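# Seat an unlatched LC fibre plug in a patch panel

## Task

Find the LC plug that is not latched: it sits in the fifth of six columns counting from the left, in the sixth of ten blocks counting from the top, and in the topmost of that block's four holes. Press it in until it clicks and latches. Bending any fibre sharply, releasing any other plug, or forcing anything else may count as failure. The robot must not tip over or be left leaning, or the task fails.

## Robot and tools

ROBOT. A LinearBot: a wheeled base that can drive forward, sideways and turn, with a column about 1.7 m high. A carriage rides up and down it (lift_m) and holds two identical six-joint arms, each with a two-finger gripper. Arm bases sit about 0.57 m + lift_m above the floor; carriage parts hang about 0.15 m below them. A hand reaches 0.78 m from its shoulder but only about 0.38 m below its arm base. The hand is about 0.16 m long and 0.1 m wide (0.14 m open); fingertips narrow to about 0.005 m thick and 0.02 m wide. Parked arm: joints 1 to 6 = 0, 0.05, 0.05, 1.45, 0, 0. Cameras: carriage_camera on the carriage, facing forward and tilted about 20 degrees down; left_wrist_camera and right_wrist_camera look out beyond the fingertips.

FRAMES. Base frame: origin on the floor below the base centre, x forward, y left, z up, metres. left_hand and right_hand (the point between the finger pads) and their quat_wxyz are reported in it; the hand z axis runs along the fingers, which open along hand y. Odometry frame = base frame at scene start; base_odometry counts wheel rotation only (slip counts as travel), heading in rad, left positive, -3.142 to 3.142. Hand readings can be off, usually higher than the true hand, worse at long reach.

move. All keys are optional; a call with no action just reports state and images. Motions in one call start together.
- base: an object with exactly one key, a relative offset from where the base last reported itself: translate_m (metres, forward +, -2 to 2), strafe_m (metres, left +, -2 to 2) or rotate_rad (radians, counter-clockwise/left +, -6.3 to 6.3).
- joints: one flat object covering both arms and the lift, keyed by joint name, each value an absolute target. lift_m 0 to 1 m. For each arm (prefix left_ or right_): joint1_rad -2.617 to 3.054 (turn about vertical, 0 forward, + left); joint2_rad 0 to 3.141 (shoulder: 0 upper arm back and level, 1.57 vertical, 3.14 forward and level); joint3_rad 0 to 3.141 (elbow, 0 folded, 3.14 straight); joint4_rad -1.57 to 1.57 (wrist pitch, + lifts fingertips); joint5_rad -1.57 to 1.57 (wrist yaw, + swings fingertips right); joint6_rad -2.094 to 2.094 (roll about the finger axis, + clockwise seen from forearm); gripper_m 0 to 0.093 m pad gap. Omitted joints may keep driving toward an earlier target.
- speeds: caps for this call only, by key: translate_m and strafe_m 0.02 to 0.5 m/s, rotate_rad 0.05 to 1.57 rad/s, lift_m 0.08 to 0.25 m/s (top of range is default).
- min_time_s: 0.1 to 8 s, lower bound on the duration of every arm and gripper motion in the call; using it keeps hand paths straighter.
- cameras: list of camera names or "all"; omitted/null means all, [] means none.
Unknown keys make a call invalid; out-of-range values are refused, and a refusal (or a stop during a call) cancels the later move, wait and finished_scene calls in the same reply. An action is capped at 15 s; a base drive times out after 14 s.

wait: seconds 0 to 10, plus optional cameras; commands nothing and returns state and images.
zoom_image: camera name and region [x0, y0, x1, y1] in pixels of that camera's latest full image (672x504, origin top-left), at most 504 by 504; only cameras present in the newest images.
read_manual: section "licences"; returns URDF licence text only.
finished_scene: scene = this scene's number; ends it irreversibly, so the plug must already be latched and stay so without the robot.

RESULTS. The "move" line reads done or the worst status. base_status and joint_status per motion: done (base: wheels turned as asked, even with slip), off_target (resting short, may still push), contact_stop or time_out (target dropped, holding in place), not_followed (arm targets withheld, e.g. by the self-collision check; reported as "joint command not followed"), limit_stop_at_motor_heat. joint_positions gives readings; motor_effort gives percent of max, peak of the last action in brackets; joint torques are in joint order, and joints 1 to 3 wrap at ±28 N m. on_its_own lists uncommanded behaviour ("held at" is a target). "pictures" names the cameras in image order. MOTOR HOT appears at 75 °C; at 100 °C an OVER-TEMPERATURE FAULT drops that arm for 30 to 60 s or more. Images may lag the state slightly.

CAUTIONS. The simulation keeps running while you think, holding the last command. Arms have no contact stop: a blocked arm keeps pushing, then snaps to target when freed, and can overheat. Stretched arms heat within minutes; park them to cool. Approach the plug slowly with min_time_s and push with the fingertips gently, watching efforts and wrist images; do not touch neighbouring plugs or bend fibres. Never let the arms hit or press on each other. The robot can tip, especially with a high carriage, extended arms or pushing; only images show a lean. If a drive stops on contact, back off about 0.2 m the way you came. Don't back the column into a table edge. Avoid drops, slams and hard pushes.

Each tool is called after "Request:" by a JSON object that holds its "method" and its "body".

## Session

Request:
{"method": "move", "body": {}}

Request:
{"method": "zoom_image", "body": {"camera": "carriage_camera", "region": [250, 140, 450, 320]}}

Scene clock: 0.00 s.
Joint torques (N m): no reading
base_odometry: x=+0.000 y=+0.000 heading=+0.000
base_status: not commanded
joint_positions: lift_m=+0.300 left_joint1_rad=+0.010 left_joint2_rad=+0.047 left_joint3_rad=+0.034 left_joint4_rad=+1.466 left_joint5_rad=+0.031 left_joint6_rad=+0.009 left_gripper_m=+0.09396 right_joint1_rad=+0.015 right_joint2_rad=+0.036 right_joint3_rad=+0.036 right_joint4_rad=+1.439 right_joint5_rad=+0.043 right_joint6_rad=-0.021 right_gripper_m=+0.09396
joint_status: not commanded
motor_effort: lift_m=+43 drive_wheels=+1
left_hand: x=+0.2493 y=+0.2947 z=+1.3043 quat_wxyz=(+0.998, +0.015, +0.058, +0.009) (m; base frame)
right_hand: x=+0.2521 y=-0.3065 z=+1.3040 quat_wxyz=(+0.998, +0.020, +0.066, -0.005) (m; base frame)
pictures: carriage_camera, left_wrist_camera, right_wrist_camera
camera_calibration:
left_wrist_camera: T_world_to_cam=[[0.0154842, -0.999851, 0.00765145, 0.288326], [0.702395, 0.00543078, -0.711767, 0.747896], [0.711619, 0.0163955, 0.702374, -0.97294], [0, 0, 0, 1]] pos_world=[0.16258, 0.300173, 1.21349]
right_wrist_camera: T_world_to_cam=[[0.0232057, -0.999371, -0.026803, -0.270159], [0.688575, 0.0354145, -0.7243, 0.784392], [0.724794, -0.00164797, 0.688964, -0.955365], [0, 0, 0, 1]] pos_world=[0.158599, -0.299342, 1.21911]

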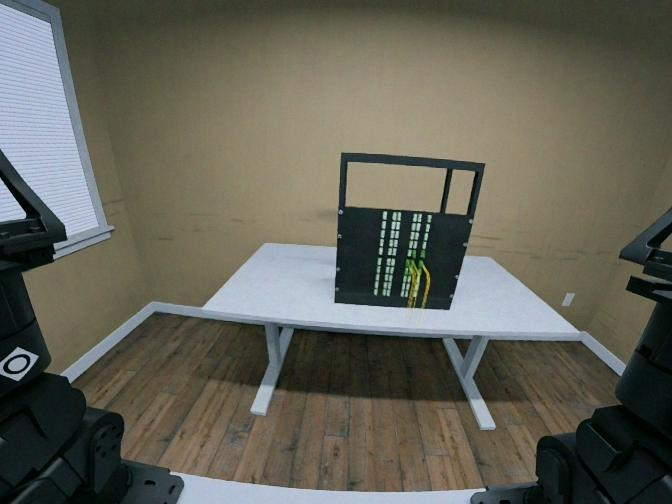

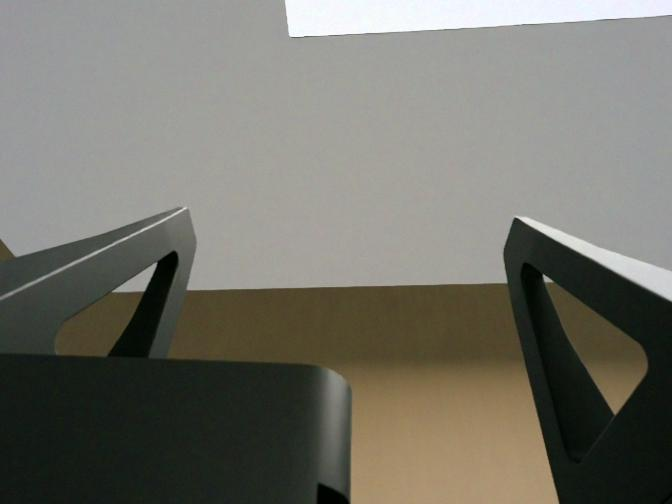

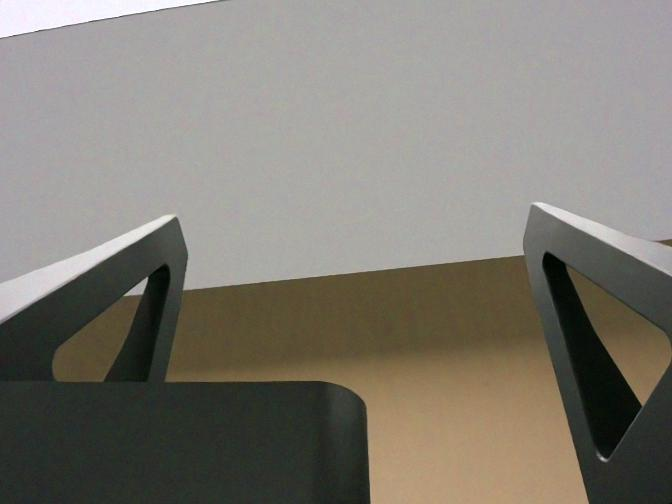

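Scaled by 2.520 from the camera's 672x504 image, which has a finer 960x720 frame.

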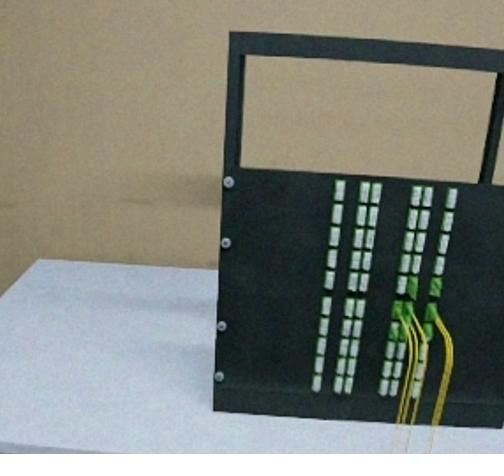

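Request:
{"method": "move", "body": {"base": {"rotate_rad": -0.061}, "joints": {"lift_m":0.26}, "speeds": {"rotate_rad":0.2}, "cameras": []}}

Request:
{"method": "move", "body": {"base": {"strafe_m": 0.058}, "speeds": {"strafe_m":0.2}, "cameras": []}}

Request:
{"method": "move", "body": {"base": {"translate_m": 0.2}, "speeds": {"translate_m":0.2}, "cameras": []}}

Request:
{"method": "move", "body": {"joints": {"right_joint1_rad":0,"right_joint2_rad":1.529,"right_joint3_rad":0.55,"right_joint4_rad":0.779,"right_joint5_rad":0,"right_joint6_rad":0,"right_gripper_m":0.03}, "min_time_s": 4}}

Scene clock: 25.80 s.
Joint torques (N m): left_arm=[0.13 3.52 5.65 -0.11 0.02 -0.01] | right_arm=[0.02 3.47 5.65 -0.17 -0.06 -0.06]
move: done
base_odometry: x=+0.000 y=+0.000 heading=-0.061
base_status: done
joint_positions: lift_m=+0.260 left_joint1_rad=+0.010 left_joint2_rad=+0.047 left_joint3_rad=+0.034 left_joint4_rad=+1.467 left_joint5_rad=+0.031 left_joint6_rad=+0.009 left_gripper_m=+0.09396 right_joint1_rad=+0.015 right_joint2_rad=+0.036 right_joint3_rad=+0.036 right_joint4_rad=+1.438 right_joint5_rad=+0.043 right_joint6_rad=-0.021 right_gripper_m=+0.09396
joint_status: all done
motor_effort: lift_m=+43(45) drive_wheels=-4(6)
left_hand: x=+0.2492 y=+0.2947 z=+1.2643 quat_wxyz=(+0.998, +0.015, +0.058, +0.009) (m; base frame)
right_hand: x=+0.2522 y=-0.3065 z=+1.2640 quat_wxyz=(+0.998, +0.020, +0.066, -0.005) (m; base frame)
pictures: none
No camera images: "cameras" was empty.

Scene clock: 27.07 s.
Joint torques (N m): left_arm=[0.14 3.49 5.64 -0.11 0.04 0.01] | right_arm=[0.12 3.56 5.7 -0.15 -0.06 -0.07]
move: done
base_odometry: x=+0.003 y=+0.058 heading=-0.060
base_status: done
joint_positions: lift_m=+0.260 left_joint1_rad=+0.010 left_joint2_rad=+0.047 left_joint3_rad=+0.034 left_joint4_rad=+1.467 left_joint5_rad=+0.031 left_joint6_rad=+0.009 left_gripper_m=+0.09396 right_joint1_rad=+0.015 right_joint2_rad=+0.036 right_joint3_rad=+0.036 right_joint4_rad=+1.438 right_joint5_rad=+0.043 right_joint6_rad=-0.021 right_gripper_m=+0.09396
joint_status: not commanded
motor_effort: lift_m=+43(43) drive_wheels=+0(8)
left_hand: x=+0.2492 y=+0.2947 z=+1.2643 quat_wxyz=(+0.998, +0.015, +0.058, +0.009) (m; base frame)
right_hand: x=+0.2522 y=-0.3065 z=+1.2640 quat_wxyz=(+0.998, +0.020, +0.066, -0.005) (m; base frame)
pictures: none
No camera images: "cameras" was empty.

Scene clock: 29.17 s.
Joint torques (N m): left_arm=[0.13 3.52 5.67 -0.11 0.03 -0.01] | right_arm=[0.01 3.54 5.74 -0.14 -0.06 -0.03]
move: done
base_odometry: x=+0.203 y=+0.046 heading=-0.060
base_status: done
joint_positions: lift_m=+0.260 left_joint1_rad=+0.010 left_joint2_rad=+0.047 left_joint3_rad=+0.034 left_joint4_rad=+1.466 left_joint5_rad=+0.031 left_joint6_rad=+0.009 left_gripper_m=+0.09396 right_joint1_rad=+0.015 right_joint2_rad=+0.036 right_joint3_rad=+0.036 right_joint4_rad=+1.437 right_joint5_rad=+0.043 right_joint6_rad=-0.021 right_gripper_m=+0.09396
joint_status: not commanded
motor_effort: lift_m=+43(43) drive_wheels=-2(9)
left_hand: x=+0.2494 y=+0.2947 z=+1.2642 quat_wxyz=(+0.998, +0.015, +0.059, +0.009) (m; base frame)
right_hand: x=+0.2524 y=-0.3065 z=+1.2640 quat_wxyz=(+0.998, +0.020, +0.067, -0.005) (m; base frame)
pictures: none
No camera images: "cameras" was empty.

Scene clock: 33.47 s.
Joint torques (N m): left_arm=[0.13 3.51 5.67 -0.1 0.03 -0.01] | right_arm=[-0.61 -4.05 8.91 1.97 -0.14 0.06]
move: done
base_odometry: x=+0.203 y=+0.046 heading=-0.060
base_status: not commanded
joint_positions: lift_m=+0.260 left_joint1_rad=+0.010 left_joint2_rad=+0.047 left_joint3_rad=+0.034 left_joint4_rad=+1.466 left_joint5_rad=+0.031 left_joint6_rad=+0.009 left_gripper_m=+0.09396 right_joint1_rad=+0.006 right_joint2_rad=+1.517 right_joint3_rad=+0.517 right_joint4_rad=+0.780 right_joint5_rad=+0.012 right_joint6_rad=-0.006 right_gripper_m=+0.03011
joint_status: all done
motor_effort: lift_m=+43(43) drive_wheels=+3(3)
left_hand: x=+0.2494 y=+0.2947 z=+1.2642 quat_wxyz=(+0.998, +0.015, +0.059, +0.009) (m; base frame)
right_hand: x=+0.6472 y=-0.2993 z=+0.9873 quat_wxyz=(+0.625, -0.001, +0.780, -0.005) (m; base frame)
pictures: carriage_camera, left_wrist_camera, right_wrist_camera
camera_calibration:
carriage_camera: T_world_to_cam=[[0.0155447, -0.998987, 0.0422386, -0.0540293], [-0.366274, -0.0449966, -0.929418, 1.20933], [0.930377, -0.00102343, -0.366603, 0.350003], [0, 0, 0, 1]] pos_world=[0.118152, 0.000799433, 1.25457]
left_wrist_camera: T_world_to_cam=[[0.0154874, -0.999851, 0.00764486, 0.288638], [0.702093, 0.00543077, -0.712065, 0.719754], [0.711917, 0.0163954, 0.702072, -0.944609], [0, 0, 0, 1]] pos_world=[0.162679, 0.300173, 1.17349]
right_wrist_camera: T_world_to_cam=[[0.004631, -0.999617, -0.0272997, -0.268246], [-0.782402, 0.0133794, -0.622631, 1.12761], [0.622757, 0.0242427, -0.78204, 0.502556], [0, 0, 0, 1]] pos_world=[0.570515, -0.295413, 1.08778]

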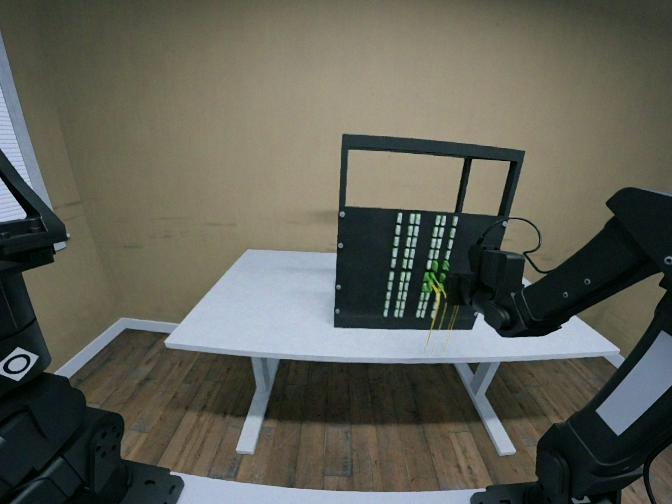

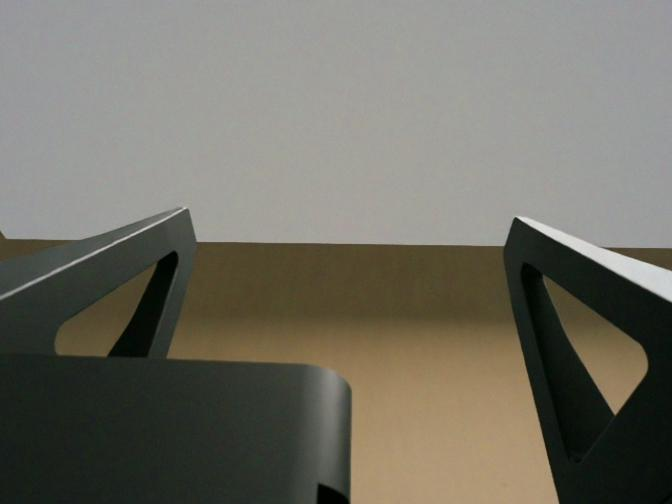

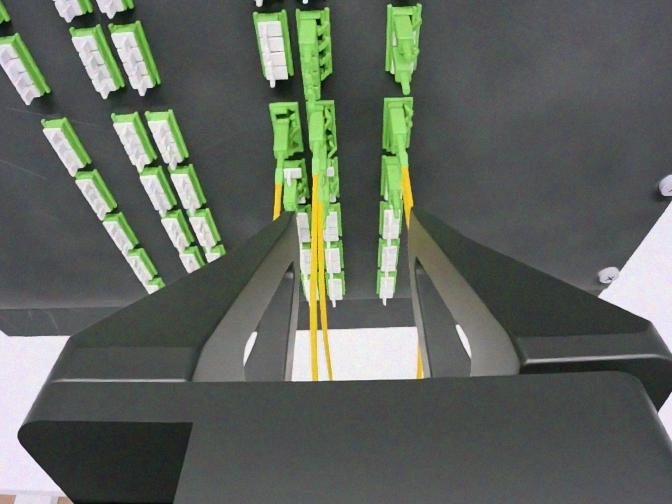

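Request:
{"method": "zoom_image", "body": {"camera": "right_wrist_camera", "region": [240, 0, 440, 200]}}

Scaled by 2.520 from the camera's 672x504 image, which has a finer 960x720 frame.

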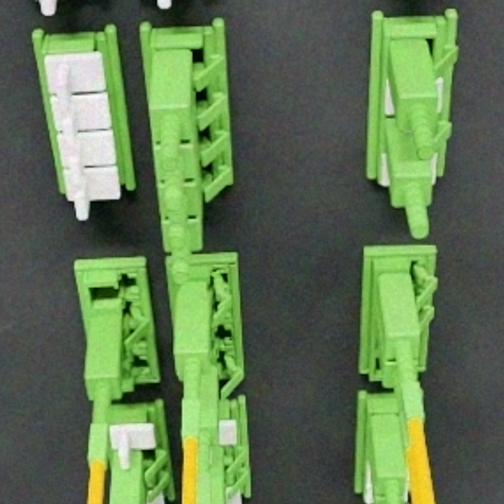

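Request:
{"method": "move", "body": {"base": {"strafe_m": 0.014}, "speeds": {"strafe_m":0.05}, "cameras": []}}

Request:
{"method": "move", "body": {"base": {"translate_m": 0.045}, "joints": {"left_joint1_rad":-0.588,"left_joint2_rad":2.117,"left_joint3_rad":1.062,"left_joint4_rad":1.3,"left_joint5_rad":0.72,"left_joint6_rad":0,"left_gripper_m":0.0}, "speeds": {"translate_m":0.03}, "min_time_s": 5}}

Request:
{"method": "zoom_image", "body": {"camera": "right_wrist_camera", "region": [260, 40, 460, 240]}}

Request:
{"method": "zoom_image", "body": {"camera": "left_wrist_camera", "region": [280, 100, 480, 260]}}

Scene clock: 56.23 s.
Joint torques (N m): left_arm=[0.13 3.51 5.65 -0.09 0.02 -0.01] | right_arm=[-0.32 -4.21 8.92 1.99 -0.12 0.05]
move: done
base_odometry: x=+0.204 y=+0.060 heading=-0.060
base_status: done
joint_positions: lift_m=+0.260 left_joint1_rad=+0.010 left_joint2_rad=+0.047 left_joint3_rad=+0.034 left_joint4_rad=+1.466 left_joint5_rad=+0.031 left_joint6_rad=+0.009 left_gripper_m=+0.09396 right_joint1_rad=+0.004 right_joint2_rad=+1.517 right_joint3_rad=+0.518 right_joint4_rad=+0.778 right_joint5_rad=+0.009 right_joint6_rad=-0.005 right_gripper_m=+0.03011
joint_status: not commanded
motor_effort: lift_m=+43(43) drive_wheels=+2(6)
left_hand: x=+0.2494 y=+0.2947 z=+1.2642 quat_wxyz=(+0.998, +0.015, +0.059, +0.009) (m; base frame)
right_hand: x=+0.6472 y=-0.2996 z=+0.9869 quat_wxyz=(+0.625, -0.001, +0.781, -0.004) (m; base frame)
pictures: none
No camera images: "cameras" was empty.

Scene clock: 61.53 s.
Joint torques (N m): left_arm=[-0.61 -9.46 7.94 1.79 0.1 -0.13] | right_arm=[-0.53 -4.11 8.9 2.02 -0.12 0.02]
move: done
base_odometry: x=+0.249 y=+0.057 heading=-0.060
base_status: done
joint_positions: lift_m=+0.260 left_joint1_rad=-0.579 left_joint2_rad=+2.096 left_joint3_rad=+1.034 left_joint4_rad=+1.305 left_joint5_rad=+0.707 left_joint6_rad=+0.009 left_gripper_m=+0.00017 right_joint1_rad=+0.004 right_joint2_rad=+1.517 right_joint3_rad=+0.518 right_joint4_rad=+0.775 right_joint5_rad=+0.009 right_joint6_rad=-0.005 right_gripper_m=+0.03011
joint_status: all done
motor_effort: lift_m=+43(43) drive_wheels=+3(9)
left_hand: x=+0.5950 y=-0.0800 z=+1.0434 quat_wxyz=(+0.649, +0.429, +0.475, -0.412) (m; base frame)
right_hand: x=+0.6471 y=-0.2996 z=+0.9864 quat_wxyz=(+0.624, -0.001, +0.782, -0.004) (m; base frame)
pictures: carriage_camera, left_wrist_camera, right_wrist_camera
camera_calibration:
carriage_camera: T_world_to_cam=[[0.0155447, -0.998987, 0.0422386, -0.0540293], [-0.366274, -0.0449966, -0.929418, 1.20933], [0.930377, -0.00102343, -0.366603, 0.350003], [0, 0, 0, 1]] pos_world=[0.118152, 0.000799433, 1.25457]
left_wrist_camera: T_world_to_cam=[[-0.931962, -0.328651, -0.153087, 0.695502], [-0.0267999, 0.483535, -0.874915, 0.963756], [0.361564, -0.811284, -0.459444, 0.32474], [0, 0, 0, 1]] pos_world=[0.556596, 0.0260236, 1.09888]
right_wrist_camera: T_world_to_cam=[[0.00535689, -0.999574, -0.0286945, -0.267653], [-0.785026, 0.0135714, -0.619314, 1.12536], [0.619439, 0.0258435, -0.784619, 0.507133], [0, 0, 0, 1]] pos_world=[0.570732, -0.295918, 1.08718]

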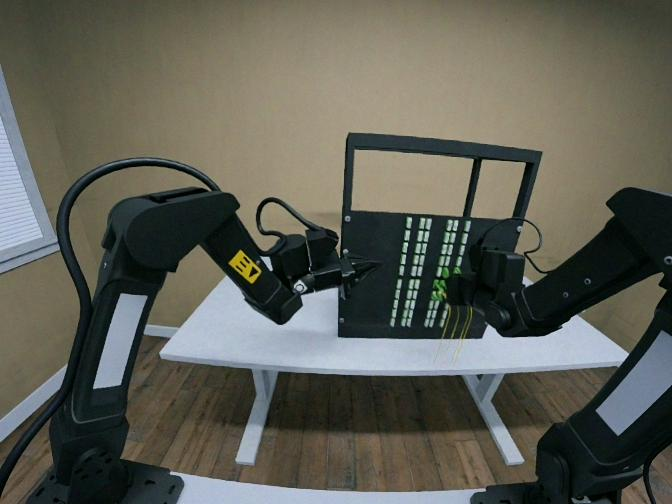

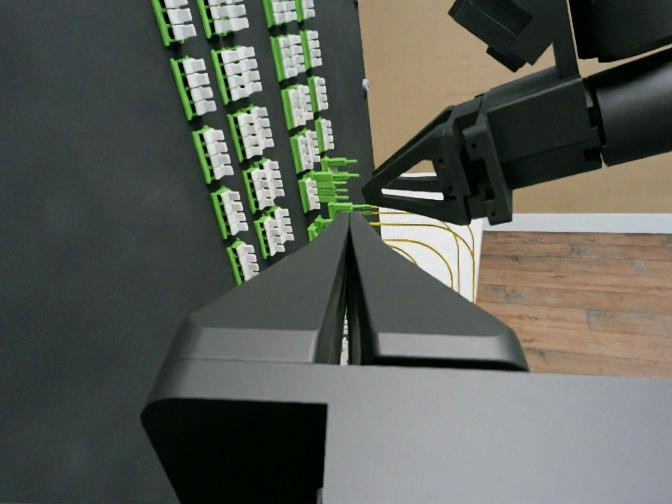

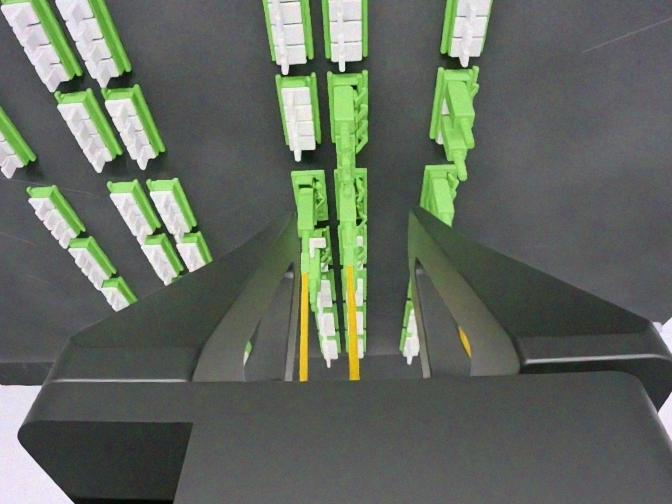

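Scaled by 2.520 from the camera's 672x504 image, which has a finer 960x720 frame.

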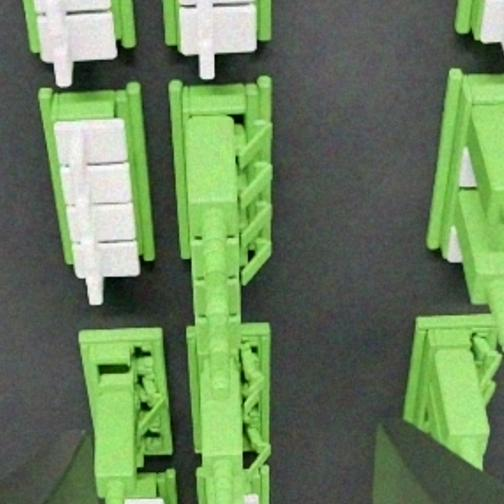

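Scaled by 2.520 from the camera's 672x504 image, which has a finer 960x720 frame.

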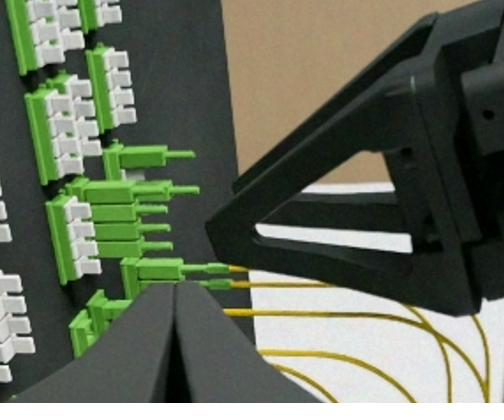

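Request:
{"method": "move", "body": {"joints": {"right_gripper_m":0.016}, "cameras": []}}

Request:
{"method": "move", "body": {"joints": {"lift_m":0.232}, "speeds": {"lift_m":0.08}, "cameras": ["left_wrist_camera","right_wrist_camera"]}}

Request:
{"method": "zoom_image", "body": {"camera": "right_wrist_camera", "region": [260, 40, 460, 240]}}

Request:
{"method": "zoom_image", "body": {"camera": "left_wrist_camera", "region": [280, 100, 430, 220]}}

Scene clock: 78.33 s.
Joint torques (N m): left_arm=[-0.62 -9.46 7.9 1.79 0.09 -0.13] | right_arm=[-0.36 -4.07 9.03 2 -0.12 0]
move: done
base_odometry: x=+0.249 y=+0.057 heading=-0.060
base_status: not commanded
joint_positions: lift_m=+0.260 left_joint1_rad=-0.579 left_joint2_rad=+2.096 left_joint3_rad=+1.034 left_joint4_rad=+1.305 left_joint5_rad=+0.708 left_joint6_rad=+0.009 left_gripper_m=+0.00017 right_joint1_rad=+0.004 right_joint2_rad=+1.517 right_joint3_rad=+0.518 right_joint4_rad=+0.775 right_joint5_rad=+0.009 right_joint6_rad=-0.005 right_gripper_m=+0.01611
joint_status: all done
motor_effort: lift_m=+43(43) drive_wheels=+2(3)
left_hand: x=+0.5949 y=-0.0801 z=+1.0437 quat_wxyz=(+0.649, +0.429, +0.474, -0.413) (m; base frame)
right_hand: x=+0.6471 y=-0.2996 z=+0.9864 quat_wxyz=(+0.624, -0.001, +0.782, -0.004) (m; base frame)
pictures: none
No camera images: "cameras" was empty.

Scene clock: 79.07 s.
Joint torques (N m): left_arm=[-0.62 -10.07 7.39 1.85 0.09 -0.14] | right_arm=[-0.34 -4.59 8.24 2.08 -0.13 0.03]
move: done
base_odometry: x=+0.249 y=+0.057 heading=-0.060
base_status: not commanded
joint_positions: lift_m=+0.232 left_joint1_rad=-0.579 left_joint2_rad=+2.103 left_joint3_rad=+1.040 left_joint4_rad=+1.298 left_joint5_rad=+0.708 left_joint6_rad=+0.009 left_gripper_m=+0.00017 right_joint1_rad=+0.004 right_joint2_rad=+1.520 right_joint3_rad=+0.523 right_joint4_rad=+0.769 right_joint5_rad=+0.009 right_joint6_rad=-0.005 right_gripper_m=+0.01611
joint_status: all done
motor_effort: lift_m=+43(43) drive_wheels=+2(3)
left_hand: x=+0.5962 y=-0.0810 z=+1.0132 quat_wxyz=(+0.647, +0.429, +0.477, -0.413) (m; base frame)
right_hand: x=+0.6481 y=-0.2996 z=+0.9577 quat_wxyz=(+0.622, -0.001, +0.783, -0.004) (m; base frame)
pictures: left_wrist_camera, right_wrist_camera
camera_calibration:
left_wrist_camera: T_world_to_cam=[[-0.933153, -0.326982, -0.149357, 0.688703], [-0.0308878, 0.486879, -0.872923, 0.93855], [0.358149, -0.809958, -0.464432, 0.316793], [0, 0, 0, 1]] pos_world=[0.558197, 0.0248225, 1.06927]
right_wrist_camera: T_world_to_cam=[[0.00511405, -0.999565, -0.0290623, -0.267945], [-0.7878, 0.0138731, -0.615775, 1.10703], [0.61591, 0.0260444, -0.787386, 0.488927], [0, 0, 0, 1]] pos_world=[0.572353, -0.29592, 1.05887]

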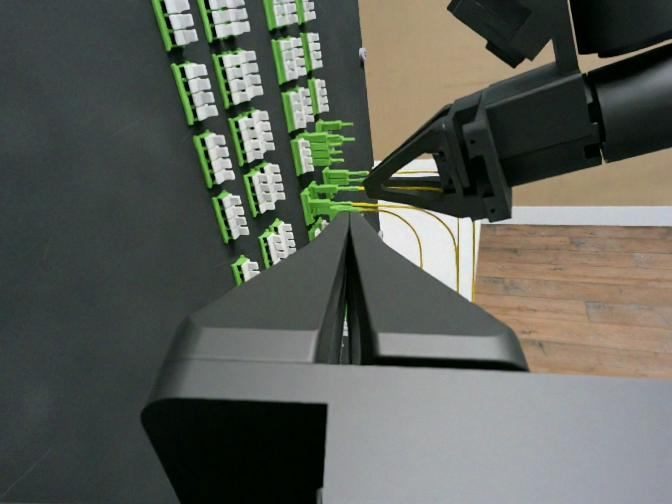

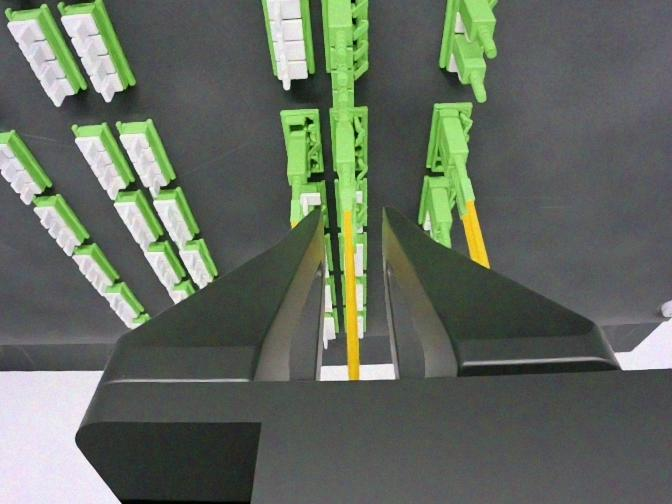

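Scaled by 2.520 from the camera's 672x504 image, which has a finer 960x720 frame.

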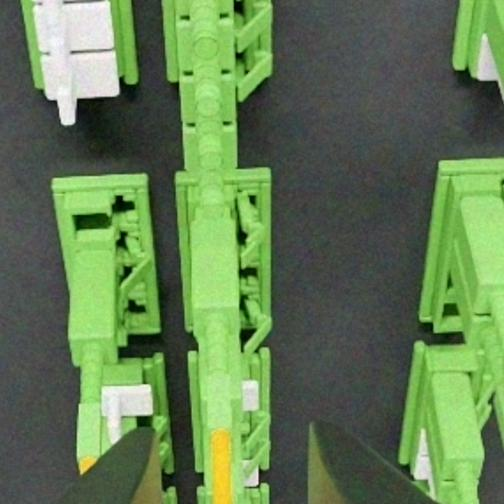

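Scaled by 3.360 from the camera's 672x504 image, which has a finer 960x720 frame.

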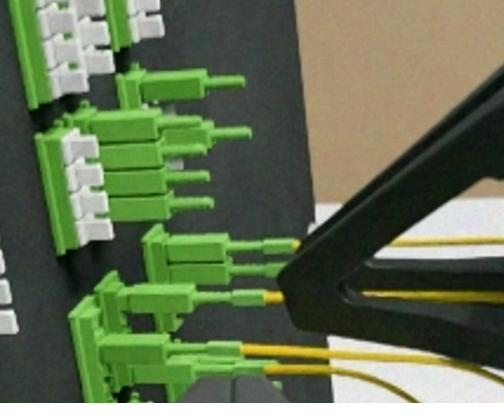

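Request:
{"method": "move", "body": {"base": {"strafe_m": 0.0025}, "speeds": {"strafe_m":0.02}, "cameras": []}}

Request:
{"method": "move", "body": {"base": {"translate_m": 0.02}, "joints": {"right_gripper_m":0.0115,"lift_m":0.23}, "speeds": {"translate_m":0.03}, "min_time_s": 1, "cameras": ["left_wrist_camera","right_wrist_camera"]}}

Request:
{"method": "zoom_image", "body": {"camera": "right_wrist_camera", "region": [280, 110, 430, 260]}}

Request:
{"method": "zoom_image", "body": {"camera": "left_wrist_camera", "region": [290, 120, 430, 220]}}

Scene clock: 105.03 s.
Joint torques (N m): left_arm=[-0.44 -10.09 7.41 1.87 0.1 -0.14] | right_arm=[-0.4 -4.49 8.46 2.06 -0.12 0.02]
move: done
base_odometry: x=+0.249 y=+0.060 heading=-0.060
base_status: done
joint_positions: lift_m=+0.232 left_joint1_rad=-0.581 left_joint2_rad=+2.103 left_joint3_rad=+1.040 left_joint4_rad=+1.298 left_joint5_rad=+0.709 left_joint6_rad=+0.009 left_gripper_m=+0.00017 right_joint1_rad=+0.004 right_joint2_rad=+1.520 right_joint3_rad=+0.523 right_joint4_rad=+0.769 right_joint5_rad=+0.008 right_joint6_rad=-0.005 right_gripper_m=+0.01611
joint_status: not commanded
motor_effort: lift_m=+43(43) drive_wheels=+4(6)
left_hand: x=+0.5953 y=-0.0817 z=+1.0132 quat_wxyz=(+0.646, +0.430, +0.476, -0.414) (m; base frame)
right_hand: x=+0.6481 y=-0.2994 z=+0.9577 quat_wxyz=(+0.622, -0.001, +0.783, -0.004) (m; base frame)
pictures: none
No camera images: "cameras" was empty.

Scene clock: 106.33 s.
Joint torques (N m): left_arm=[-0.35 -10.09 7.42 1.86 0.07 -0.13] | right_arm=[-0.25 -4.53 8.36 2.08 -0.11 0.06]
move: done
base_odometry: x=+0.269 y=+0.059 heading=-0.060
base_status: done
joint_positions: lift_m=+0.230 left_joint1_rad=-0.583 left_joint2_rad=+2.103 left_joint3_rad=+1.040 left_joint4_rad=+1.298 left_joint5_rad=+0.710 left_joint6_rad=+0.009 left_gripper_m=+0.00017 right_joint1_rad=+0.004 right_joint2_rad=+1.520 right_joint3_rad=+0.523 right_joint4_rad=+0.769 right_joint5_rad=+0.008 right_joint6_rad=-0.005 right_gripper_m=+0.01161
joint_status: all done
motor_effort: lift_m=+40(41) drive_wheels=-2(11)
left_hand: x=+0.5946 y=-0.0824 z=+1.0113 quat_wxyz=(+0.645, +0.430, +0.476, -0.415) (m; base frame)
right_hand: x=+0.6481 y=-0.2994 z=+0.9559 quat_wxyz=(+0.622, -0.001, +0.783, -0.004) (m; base frame)
pictures: left_wrist_camera, right_wrist_camera
camera_calibration:
left_wrist_camera: T_world_to_cam=[[-0.93487, -0.321989, -0.149471, 0.688067], [-0.0283978, 0.48754, -0.872639, 0.935748], [0.353854, -0.811559, -0.46493, 0.31824], [0, 0, 0, 1]] pos_world=[0.557216, 0.023607, 1.06738]
right_wrist_camera: T_world_to_cam=[[0.00622119, -0.99955, -0.0293349, -0.268238], [-0.78785, 0.0131668, -0.615727, 1.10569], [0.615836, 0.026942, -0.787414, 0.487847], [0, 0, 0, 1]] pos_world=[0.57235, -0.295819, 1.05707]

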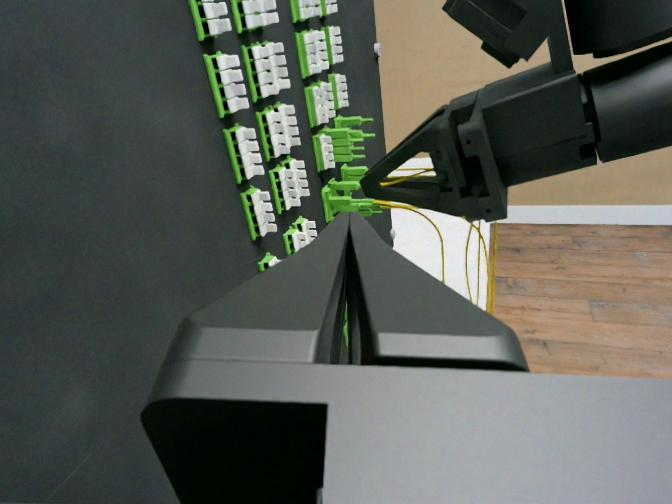

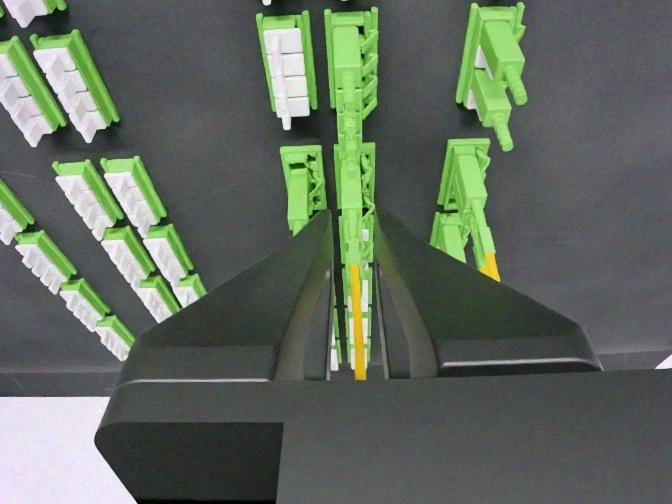

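Scaled by 3.360 from the camera's 672x504 image, which has a finer 960x720 frame.

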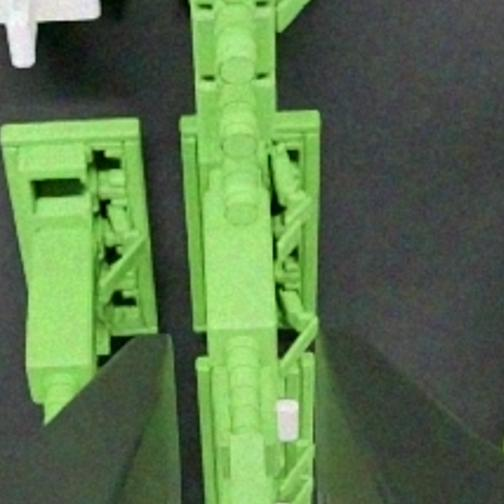

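Scaled by 3.600 from the camera's 672x504 image, which has a finer 960x720 frame.

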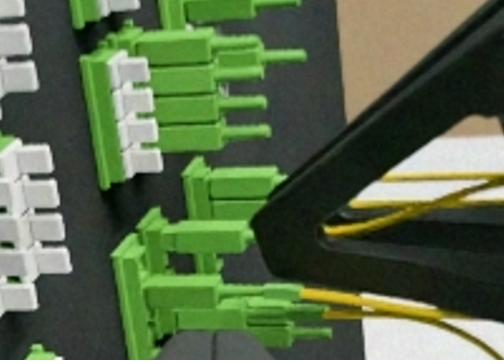

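Request:
{"method": "move", "body": {"joints": {"lift_m":0.233}, "cameras": []}}

Request:
{"method": "move", "body": {"base": {"translate_m": 0.010}, "speeds": {"translate_m":0.02}, "cameras": ["left_wrist_camera","right_wrist_camera"]}}

Request:
{"method": "zoom_image", "body": {"camera": "right_wrist_camera", "region": [280, 110, 430, 260]}}

Request:
{"method": "zoom_image", "body": {"camera": "left_wrist_camera", "region": [290, 120, 430, 220]}}

Scene clock: 117.67 s.
Joint torques (N m): left_arm=[-0.35 -10.21 7.3 1.83 0.08 -0.13] | right_arm=[-0.32 -4.52 8.18 2.08 -0.09 0.01]
move: done
base_odometry: x=+0.269 y=+0.059 heading=-0.060
base_status: not commanded
joint_positions: lift_m=+0.233 left_joint1_rad=-0.583 left_joint2_rad=+2.104 left_joint3_rad=+1.041 left_joint4_rad=+1.299 left_joint5_rad=+0.710 left_joint6_rad=+0.009 left_gripper_m=+0.00017 right_joint1_rad=+0.004 right_joint2_rad=+1.520 right_joint3_rad=+0.524 right_joint4_rad=+0.770 right_joint5_rad=+0.008 right_joint6_rad=-0.005 right_gripper_m=+0.01161
joint_status: all done
motor_effort: lift_m=+44(48) drive_wheels=+2(3)
left_hand: x=+0.5948 y=-0.0825 z=+1.0144 quat_wxyz=(+0.646, +0.430, +0.475, -0.415) (m; base frame)
right_hand: x=+0.6485 y=-0.2994 z=+0.9594 quat_wxyz=(+0.623, -0.001, +0.782, -0.004) (m; base frame)
pictures: none
No camera images: "cameras" was empty.

Scene clock: 118.67 s.
Joint torques (N m): left_arm=[-0.35 -10.18 7.28 1.86 0.07 -0.14] | right_arm=[-0.36 -4.46 8.2 2.04 -0.12 0.02]
move: done
base_odometry: x=+0.279 y=+0.058 heading=-0.060
base_status: done
joint_positions: lift_m=+0.233 left_joint1_rad=-0.583 left_joint2_rad=+2.104 left_joint3_rad=+1.041 left_joint4_rad=+1.299 left_joint5_rad=+0.710 left_joint6_rad=+0.009 left_gripper_m=+0.00017 right_joint1_rad=+0.004 right_joint2_rad=+1.520 right_joint3_rad=+0.524 right_joint4_rad=+0.770 right_joint5_rad=+0.008 right_joint6_rad=-0.005 right_gripper_m=+0.01161
joint_status: not commanded
motor_effort: lift_m=+44(44) drive_wheels=+3(9)
left_hand: x=+0.5948 y=-0.0825 z=+1.0143 quat_wxyz=(+0.646, +0.430, +0.475, -0.415) (m; base frame)
right_hand: x=+0.6485 y=-0.2994 z=+0.9594 quat_wxyz=(+0.623, -0.001, +0.782, -0.004) (m; base frame)
pictures: left_wrist_camera, right_wrist_camera
camera_calibration:
left_wrist_camera: T_world_to_cam=[[-0.934673, -0.322126, -0.150403, 0.689454], [-0.0272585, 0.486756, -0.873113, 0.938222], [0.354462, -0.811975, -0.463738, 0.317867], [0, 0, 0, 1]] pos_world=[0.557316, 0.0235065, 1.07028]
right_wrist_camera: T_world_to_cam=[[0.00628811, -0.99955, -0.0293198, -0.268195], [-0.786443, 0.0131663, -0.617522, 1.10889], [0.617631, 0.0269414, -0.786007, 0.487874], [0, 0, 0, 1]] pos_world=[0.572439, -0.295819, 1.06037]

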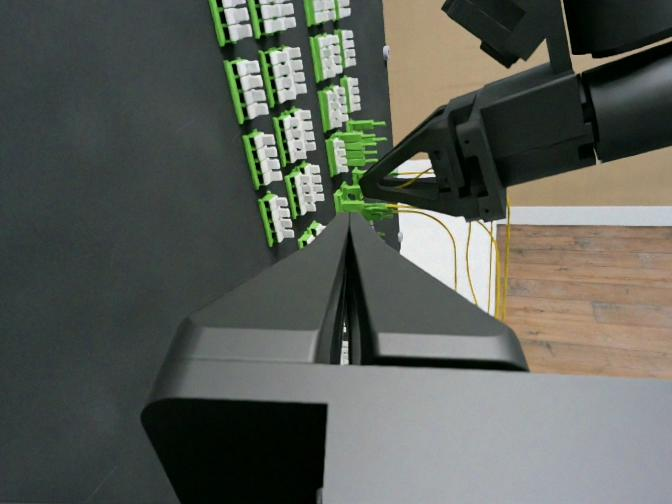

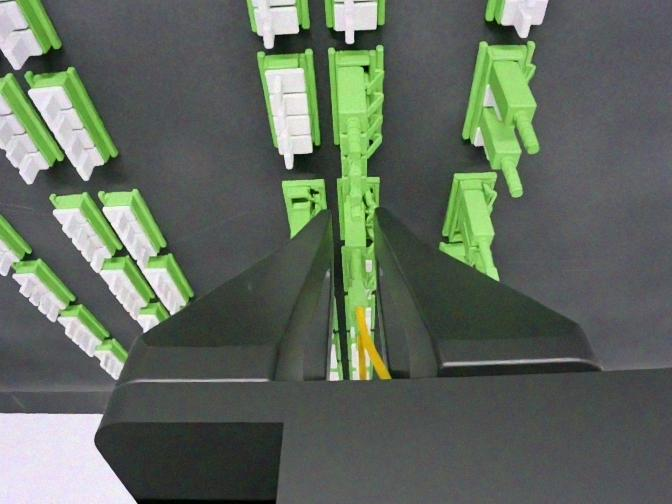

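Scaled by 3.360 from the camera's 672x504 image, which has a finer 960x720 frame.

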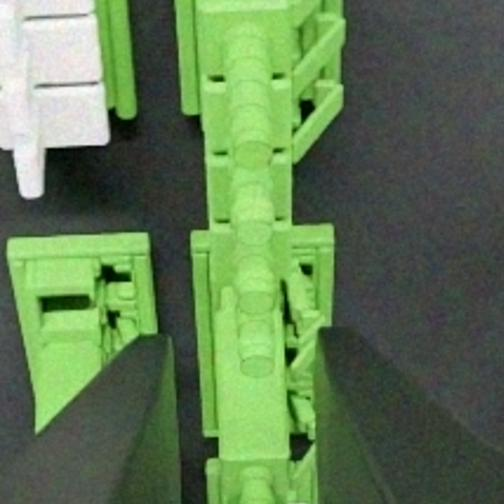

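Scaled by 3.600 from the camera's 672x504 image, which has a finer 960x720 frame.

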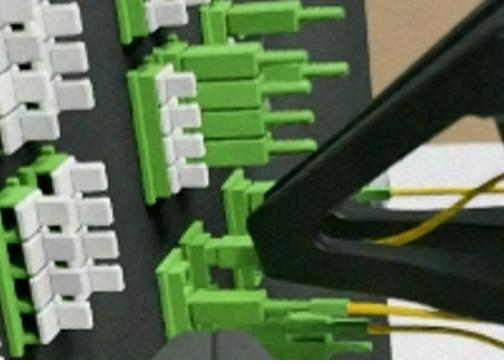

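Request:
{"method": "move", "body": {"base": {"translate_m": -0.004}, "joints": {"lift_m":0.2325}, "speeds": {"translate_m":0.02}, "cameras": []}}

Request:
{"method": "move", "body": {"joints": {"right_gripper_m":0.0045}, "min_time_s": 2, "cameras": ["left_wrist_camera","right_wrist_camera"]}}

Request:
{"method": "zoom_image", "body": {"camera": "right_wrist_camera", "region": [280, 110, 430, 260]}}

Request:
{"method": "zoom_image", "body": {"camera": "left_wrist_camera", "region": [290, 120, 430, 220]}}

Scene clock: 128.20 s.
Joint torques (N m): left_arm=[-0.21 -10.14 7.32 1.84 0.08 -0.14] | right_arm=[-0.35 -4.56 8.38 2.07 -0.11 0.01]
move: done
base_odometry: x=+0.275 y=+0.059 heading=-0.059
base_status: done
joint_positions: lift_m=+0.233 left_joint1_rad=-0.584 left_joint2_rad=+2.104 left_joint3_rad=+1.041 left_joint4_rad=+1.298 left_joint5_rad=+0.710 left_joint6_rad=+0.009 left_gripper_m=+0.00017 right_joint1_rad=+0.004 right_joint2_rad=+1.520 right_joint3_rad=+0.524 right_joint4_rad=+0.770 right_joint5_rad=+0.008 right_joint6_rad=-0.005 right_gripper_m=+0.01161
joint_status: all done
motor_effort: lift_m=+40(40) drive_wheels=+2(9)
left_hand: x=+0.5943 y=-0.0831 z=+1.0139 quat_wxyz=(+0.645, +0.431, +0.475, -0.415) (m; base frame)
right_hand: x=+0.6485 y=-0.2994 z=+0.9592 quat_wxyz=(+0.623, -0.001, +0.782, -0.004) (m; base frame)
pictures: none
No camera images: "cameras" was empty.

Scene clock: 130.50 s.
Joint torques (N m): left_arm=[-0.17 -10.15 7.28 1.86 0.07 -0.13] | right_arm=[-0.29 -4.4 8.24 2.06 -0.09 0.05]
move: done
base_odometry: x=+0.275 y=+0.059 heading=-0.059
base_status: not commanded
joint_positions: lift_m=+0.233 left_joint1_rad=-0.584 left_joint2_rad=+2.104 left_joint3_rad=+1.041 left_joint4_rad=+1.298 left_joint5_rad=+0.710 left_joint6_rad=+0.009 left_gripper_m=+0.00017 right_joint1_rad=+0.004 right_joint2_rad=+1.520 right_joint3_rad=+0.524 right_joint4_rad=+0.770 right_joint5_rad=+0.008 right_joint6_rad=-0.005 right_gripper_m=+0.00465
joint_status: all done
motor_effort: lift_m=+39(40) drive_wheels=+2(3)
left_hand: x=+0.5943 y=-0.0831 z=+1.0139 quat_wxyz=(+0.645, +0.431, +0.475, -0.415) (m; base frame)
right_hand: x=+0.6485 y=-0.2994 z=+0.9592 quat_wxyz=(+0.623, -0.001, +0.782, -0.004) (m; base frame)
pictures: left_wrist_camera, right_wrist_camera
camera_calibration:
left_wrist_camera: T_world_to_cam=[[-0.93531, -0.320602, -0.149702, 0.688539], [-0.0273801, 0.487399, -0.87275, 0.937861], [0.35277, -0.812192, -0.464648, 0.319344], [0, 0, 0, 1]] pos_world=[0.557021, 0.0230023, 1.06998]
right_wrist_camera: T_world_to_cam=[[0.00628811, -0.99955, -0.0293198, -0.268201], [-0.786443, 0.0131663, -0.617522, 1.10877], [0.617631, 0.0269414, -0.786007, 0.487717], [0, 0, 0, 1]] pos_world=[0.572439, -0.295819, 1.06017]

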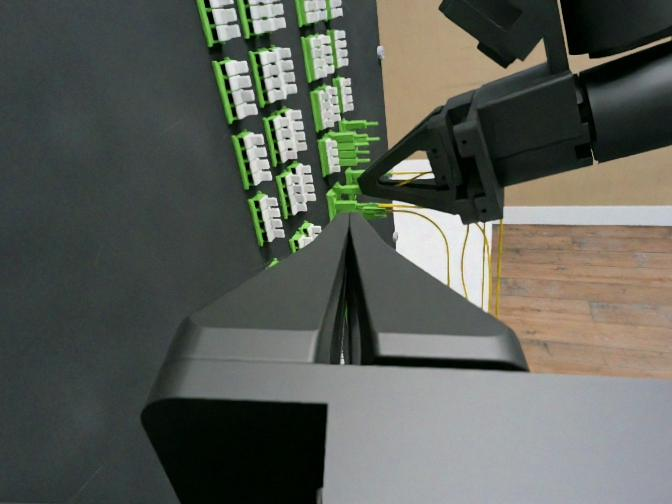

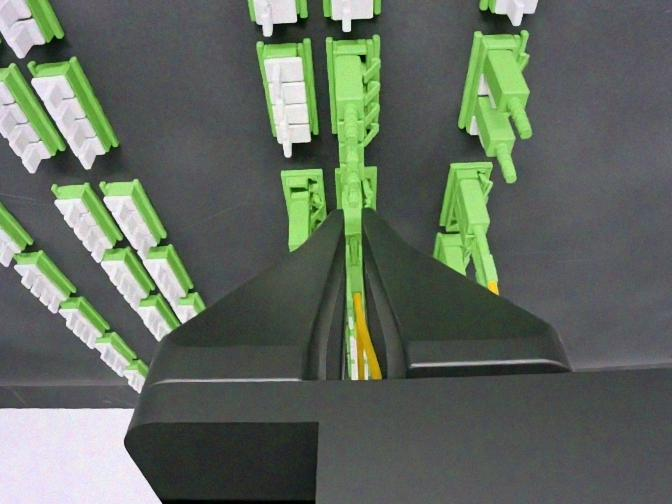

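Scaled by 3.360 from the camera's 672x504 image, which has a finer 960x720 frame.

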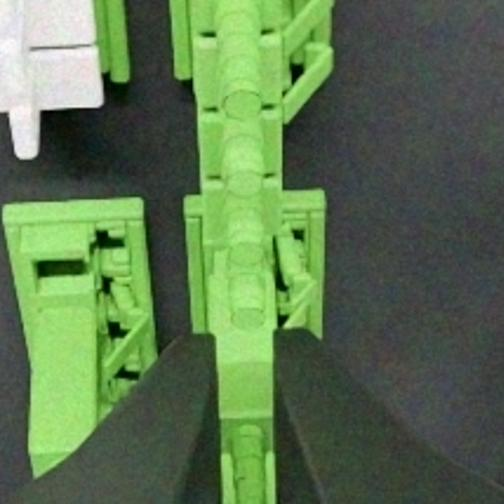

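Scaled by 3.600 from the camera's 672x504 image, which has a finer 960x720 frame.

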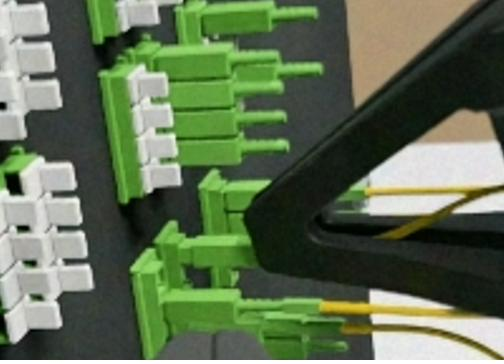

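Request:
{"method": "move", "body": {"joints": {"right_gripper_m":0.0}, "min_time_s": 3, "cameras": ["right_wrist_camera"]}}

Request:
{"method": "zoom_image", "body": {"camera": "right_wrist_camera", "region": [280, 110, 430, 260]}}

Scene clock: 139.70 s.
Joint torques (N m): left_arm=[-0.17 -10.17 7.3 1.86 0.07 -0.14] | right_arm=[-0.21 -4.51 8.16 2.07 -0.09 0.06]
move: done
base_odometry: x=+0.275 y=+0.059 heading=-0.059
base_status: not commanded
joint_positions: lift_m=+0.233 left_joint1_rad=-0.584 left_joint2_rad=+2.104 left_joint3_rad=+1.041 left_joint4_rad=+1.298 left_joint5_rad=+0.710 left_joint6_rad=+0.009 left_gripper_m=+0.00017 right_joint1_rad=+0.004 right_joint2_rad=+1.520 right_joint3_rad=+0.524 right_joint4_rad=+0.770 right_joint5_rad=+0.008 right_joint6_rad=-0.005 right_gripper_m=+0.00162
joint_status: all done
motor_effort: lift_m=+40(40) drive_wheels=+1(3)
left_hand: x=+0.5943 y=-0.0831 z=+1.0139 quat_wxyz=(+0.645, +0.431, +0.475, -0.415) (m; base frame)
right_hand: x=+0.6485 y=-0.2994 z=+0.9592 quat_wxyz=(+0.623, -0.001, +0.782, -0.004) (m; base frame)
pictures: right_wrist_camera
camera_calibration:
right_wrist_camera: T_world_to_cam=[[0.00628811, -0.99955, -0.0293198, -0.268201], [-0.786443, 0.0131663, -0.617522, 1.10877], [0.617631, 0.0269414, -0.786007, 0.487717], [0, 0, 0, 1]] pos_world=[0.572439, -0.295819, 1.06017]

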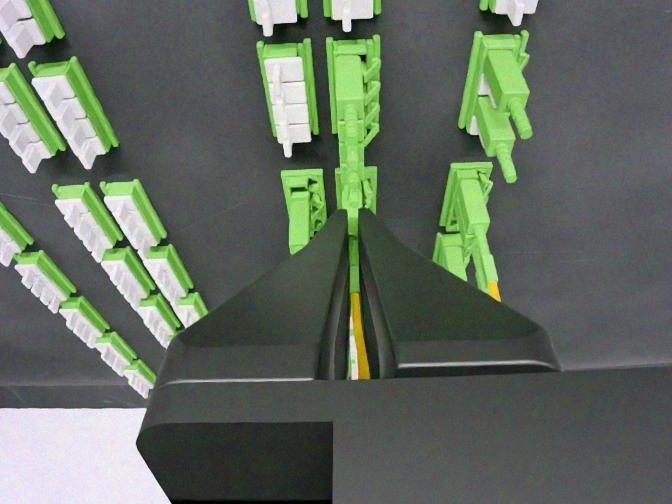

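Scaled by 3.360 from the camera's 672x504 image, which has a finer 960x720 frame.

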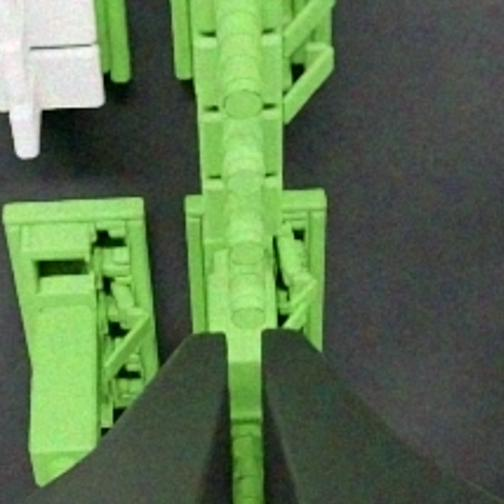

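Request:
{"method": "move", "body": {"base": {"translate_m": 0.006}, "speeds": {"translate_m":0.02}, "cameras": ["left_wrist_camera","right_wrist_camera"]}}

Request:
{"method": "zoom_image", "body": {"camera": "right_wrist_camera", "region": [280, 110, 430, 260]}}

Request:
{"method": "zoom_image", "body": {"camera": "left_wrist_camera", "region": [290, 120, 430, 220]}}

Scene clock: 148.97 s.
Joint torques (N m): left_arm=[-0.1 -10.09 7.3 1.86 0.07 -0.14] | right_arm=[-0.28 -3.49 8.68 2.16 -0.08 0]
move: done
base_odometry: x=+0.281 y=+0.058 heading=-0.059
base_status: done
joint_positions: lift_m=+0.233 left_joint1_rad=-0.584 left_joint2_rad=+2.104 left_joint3_rad=+1.041 left_joint4_rad=+1.298 left_joint5_rad=+0.710 left_joint6_rad=+0.009 left_gripper_m=+0.00017 right_joint1_rad=+0.004 right_joint2_rad=+1.511 right_joint3_rad=+0.520 right_joint4_rad=+0.761 right_joint5_rad=+0.008 right_joint6_rad=-0.005 right_gripper_m=+0.00162
joint_status: not commanded
motor_effort: lift_m=+40(40) drive_wheels=+3(9)
left_hand: x=+0.5943 y=-0.0831 z=+1.0139 quat_wxyz=(+0.645, +0.431, +0.475, -0.415) (m; base frame)
right_hand: x=+0.6467 y=-0.2994 z=+0.9589 quat_wxyz=(+0.621, -0.001, +0.784, -0.004) (m; base frame)
pictures: left_wrist_camera, right_wrist_camera
camera_calibration:
left_wrist_camera: T_world_to_cam=[[-0.93531, -0.320602, -0.149702, 0.688539], [-0.0273801, 0.487399, -0.87275, 0.937861], [0.35277, -0.812192, -0.464648, 0.319344], [0, 0, 0, 1]] pos_world=[0.557021, 0.0230023, 1.06998]
right_wrist_camera: T_world_to_cam=[[0.00616488, -0.99955, -0.0293462, -0.268092], [-0.789032, 0.0131664, -0.614211, 1.10571], [0.614322, 0.0269416, -0.788596, 0.493278], [0, 0, 0, 1]] pos_world=[0.571059, -0.295819, 1.06027]

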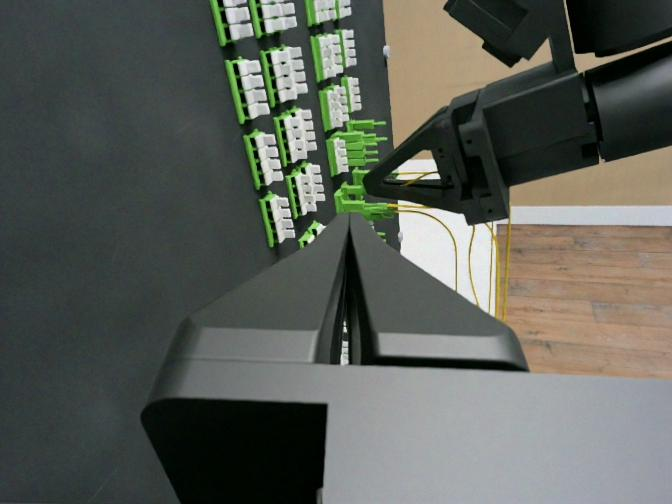

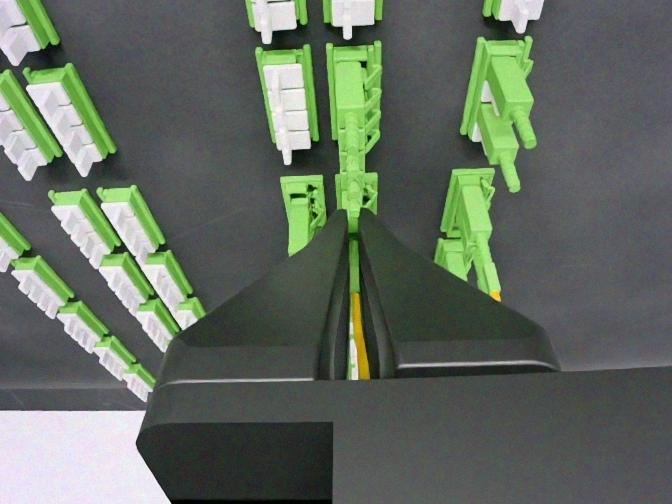

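Scaled by 3.360 from the camera's 672x504 image, which has a finer 960x720 frame.

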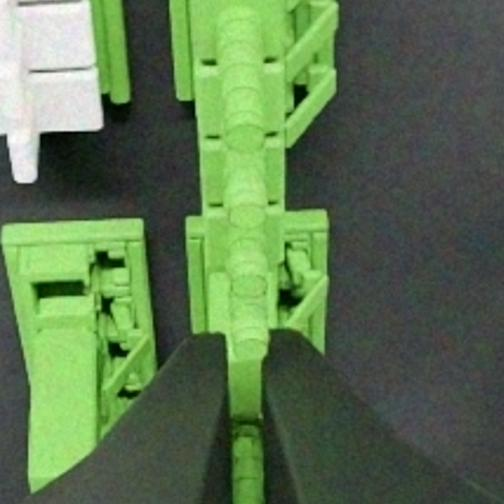

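Scaled by 3.600 from the camera's 672x504 image, which has a finer 960x720 frame.

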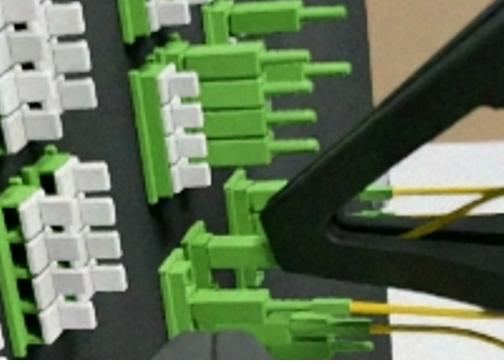

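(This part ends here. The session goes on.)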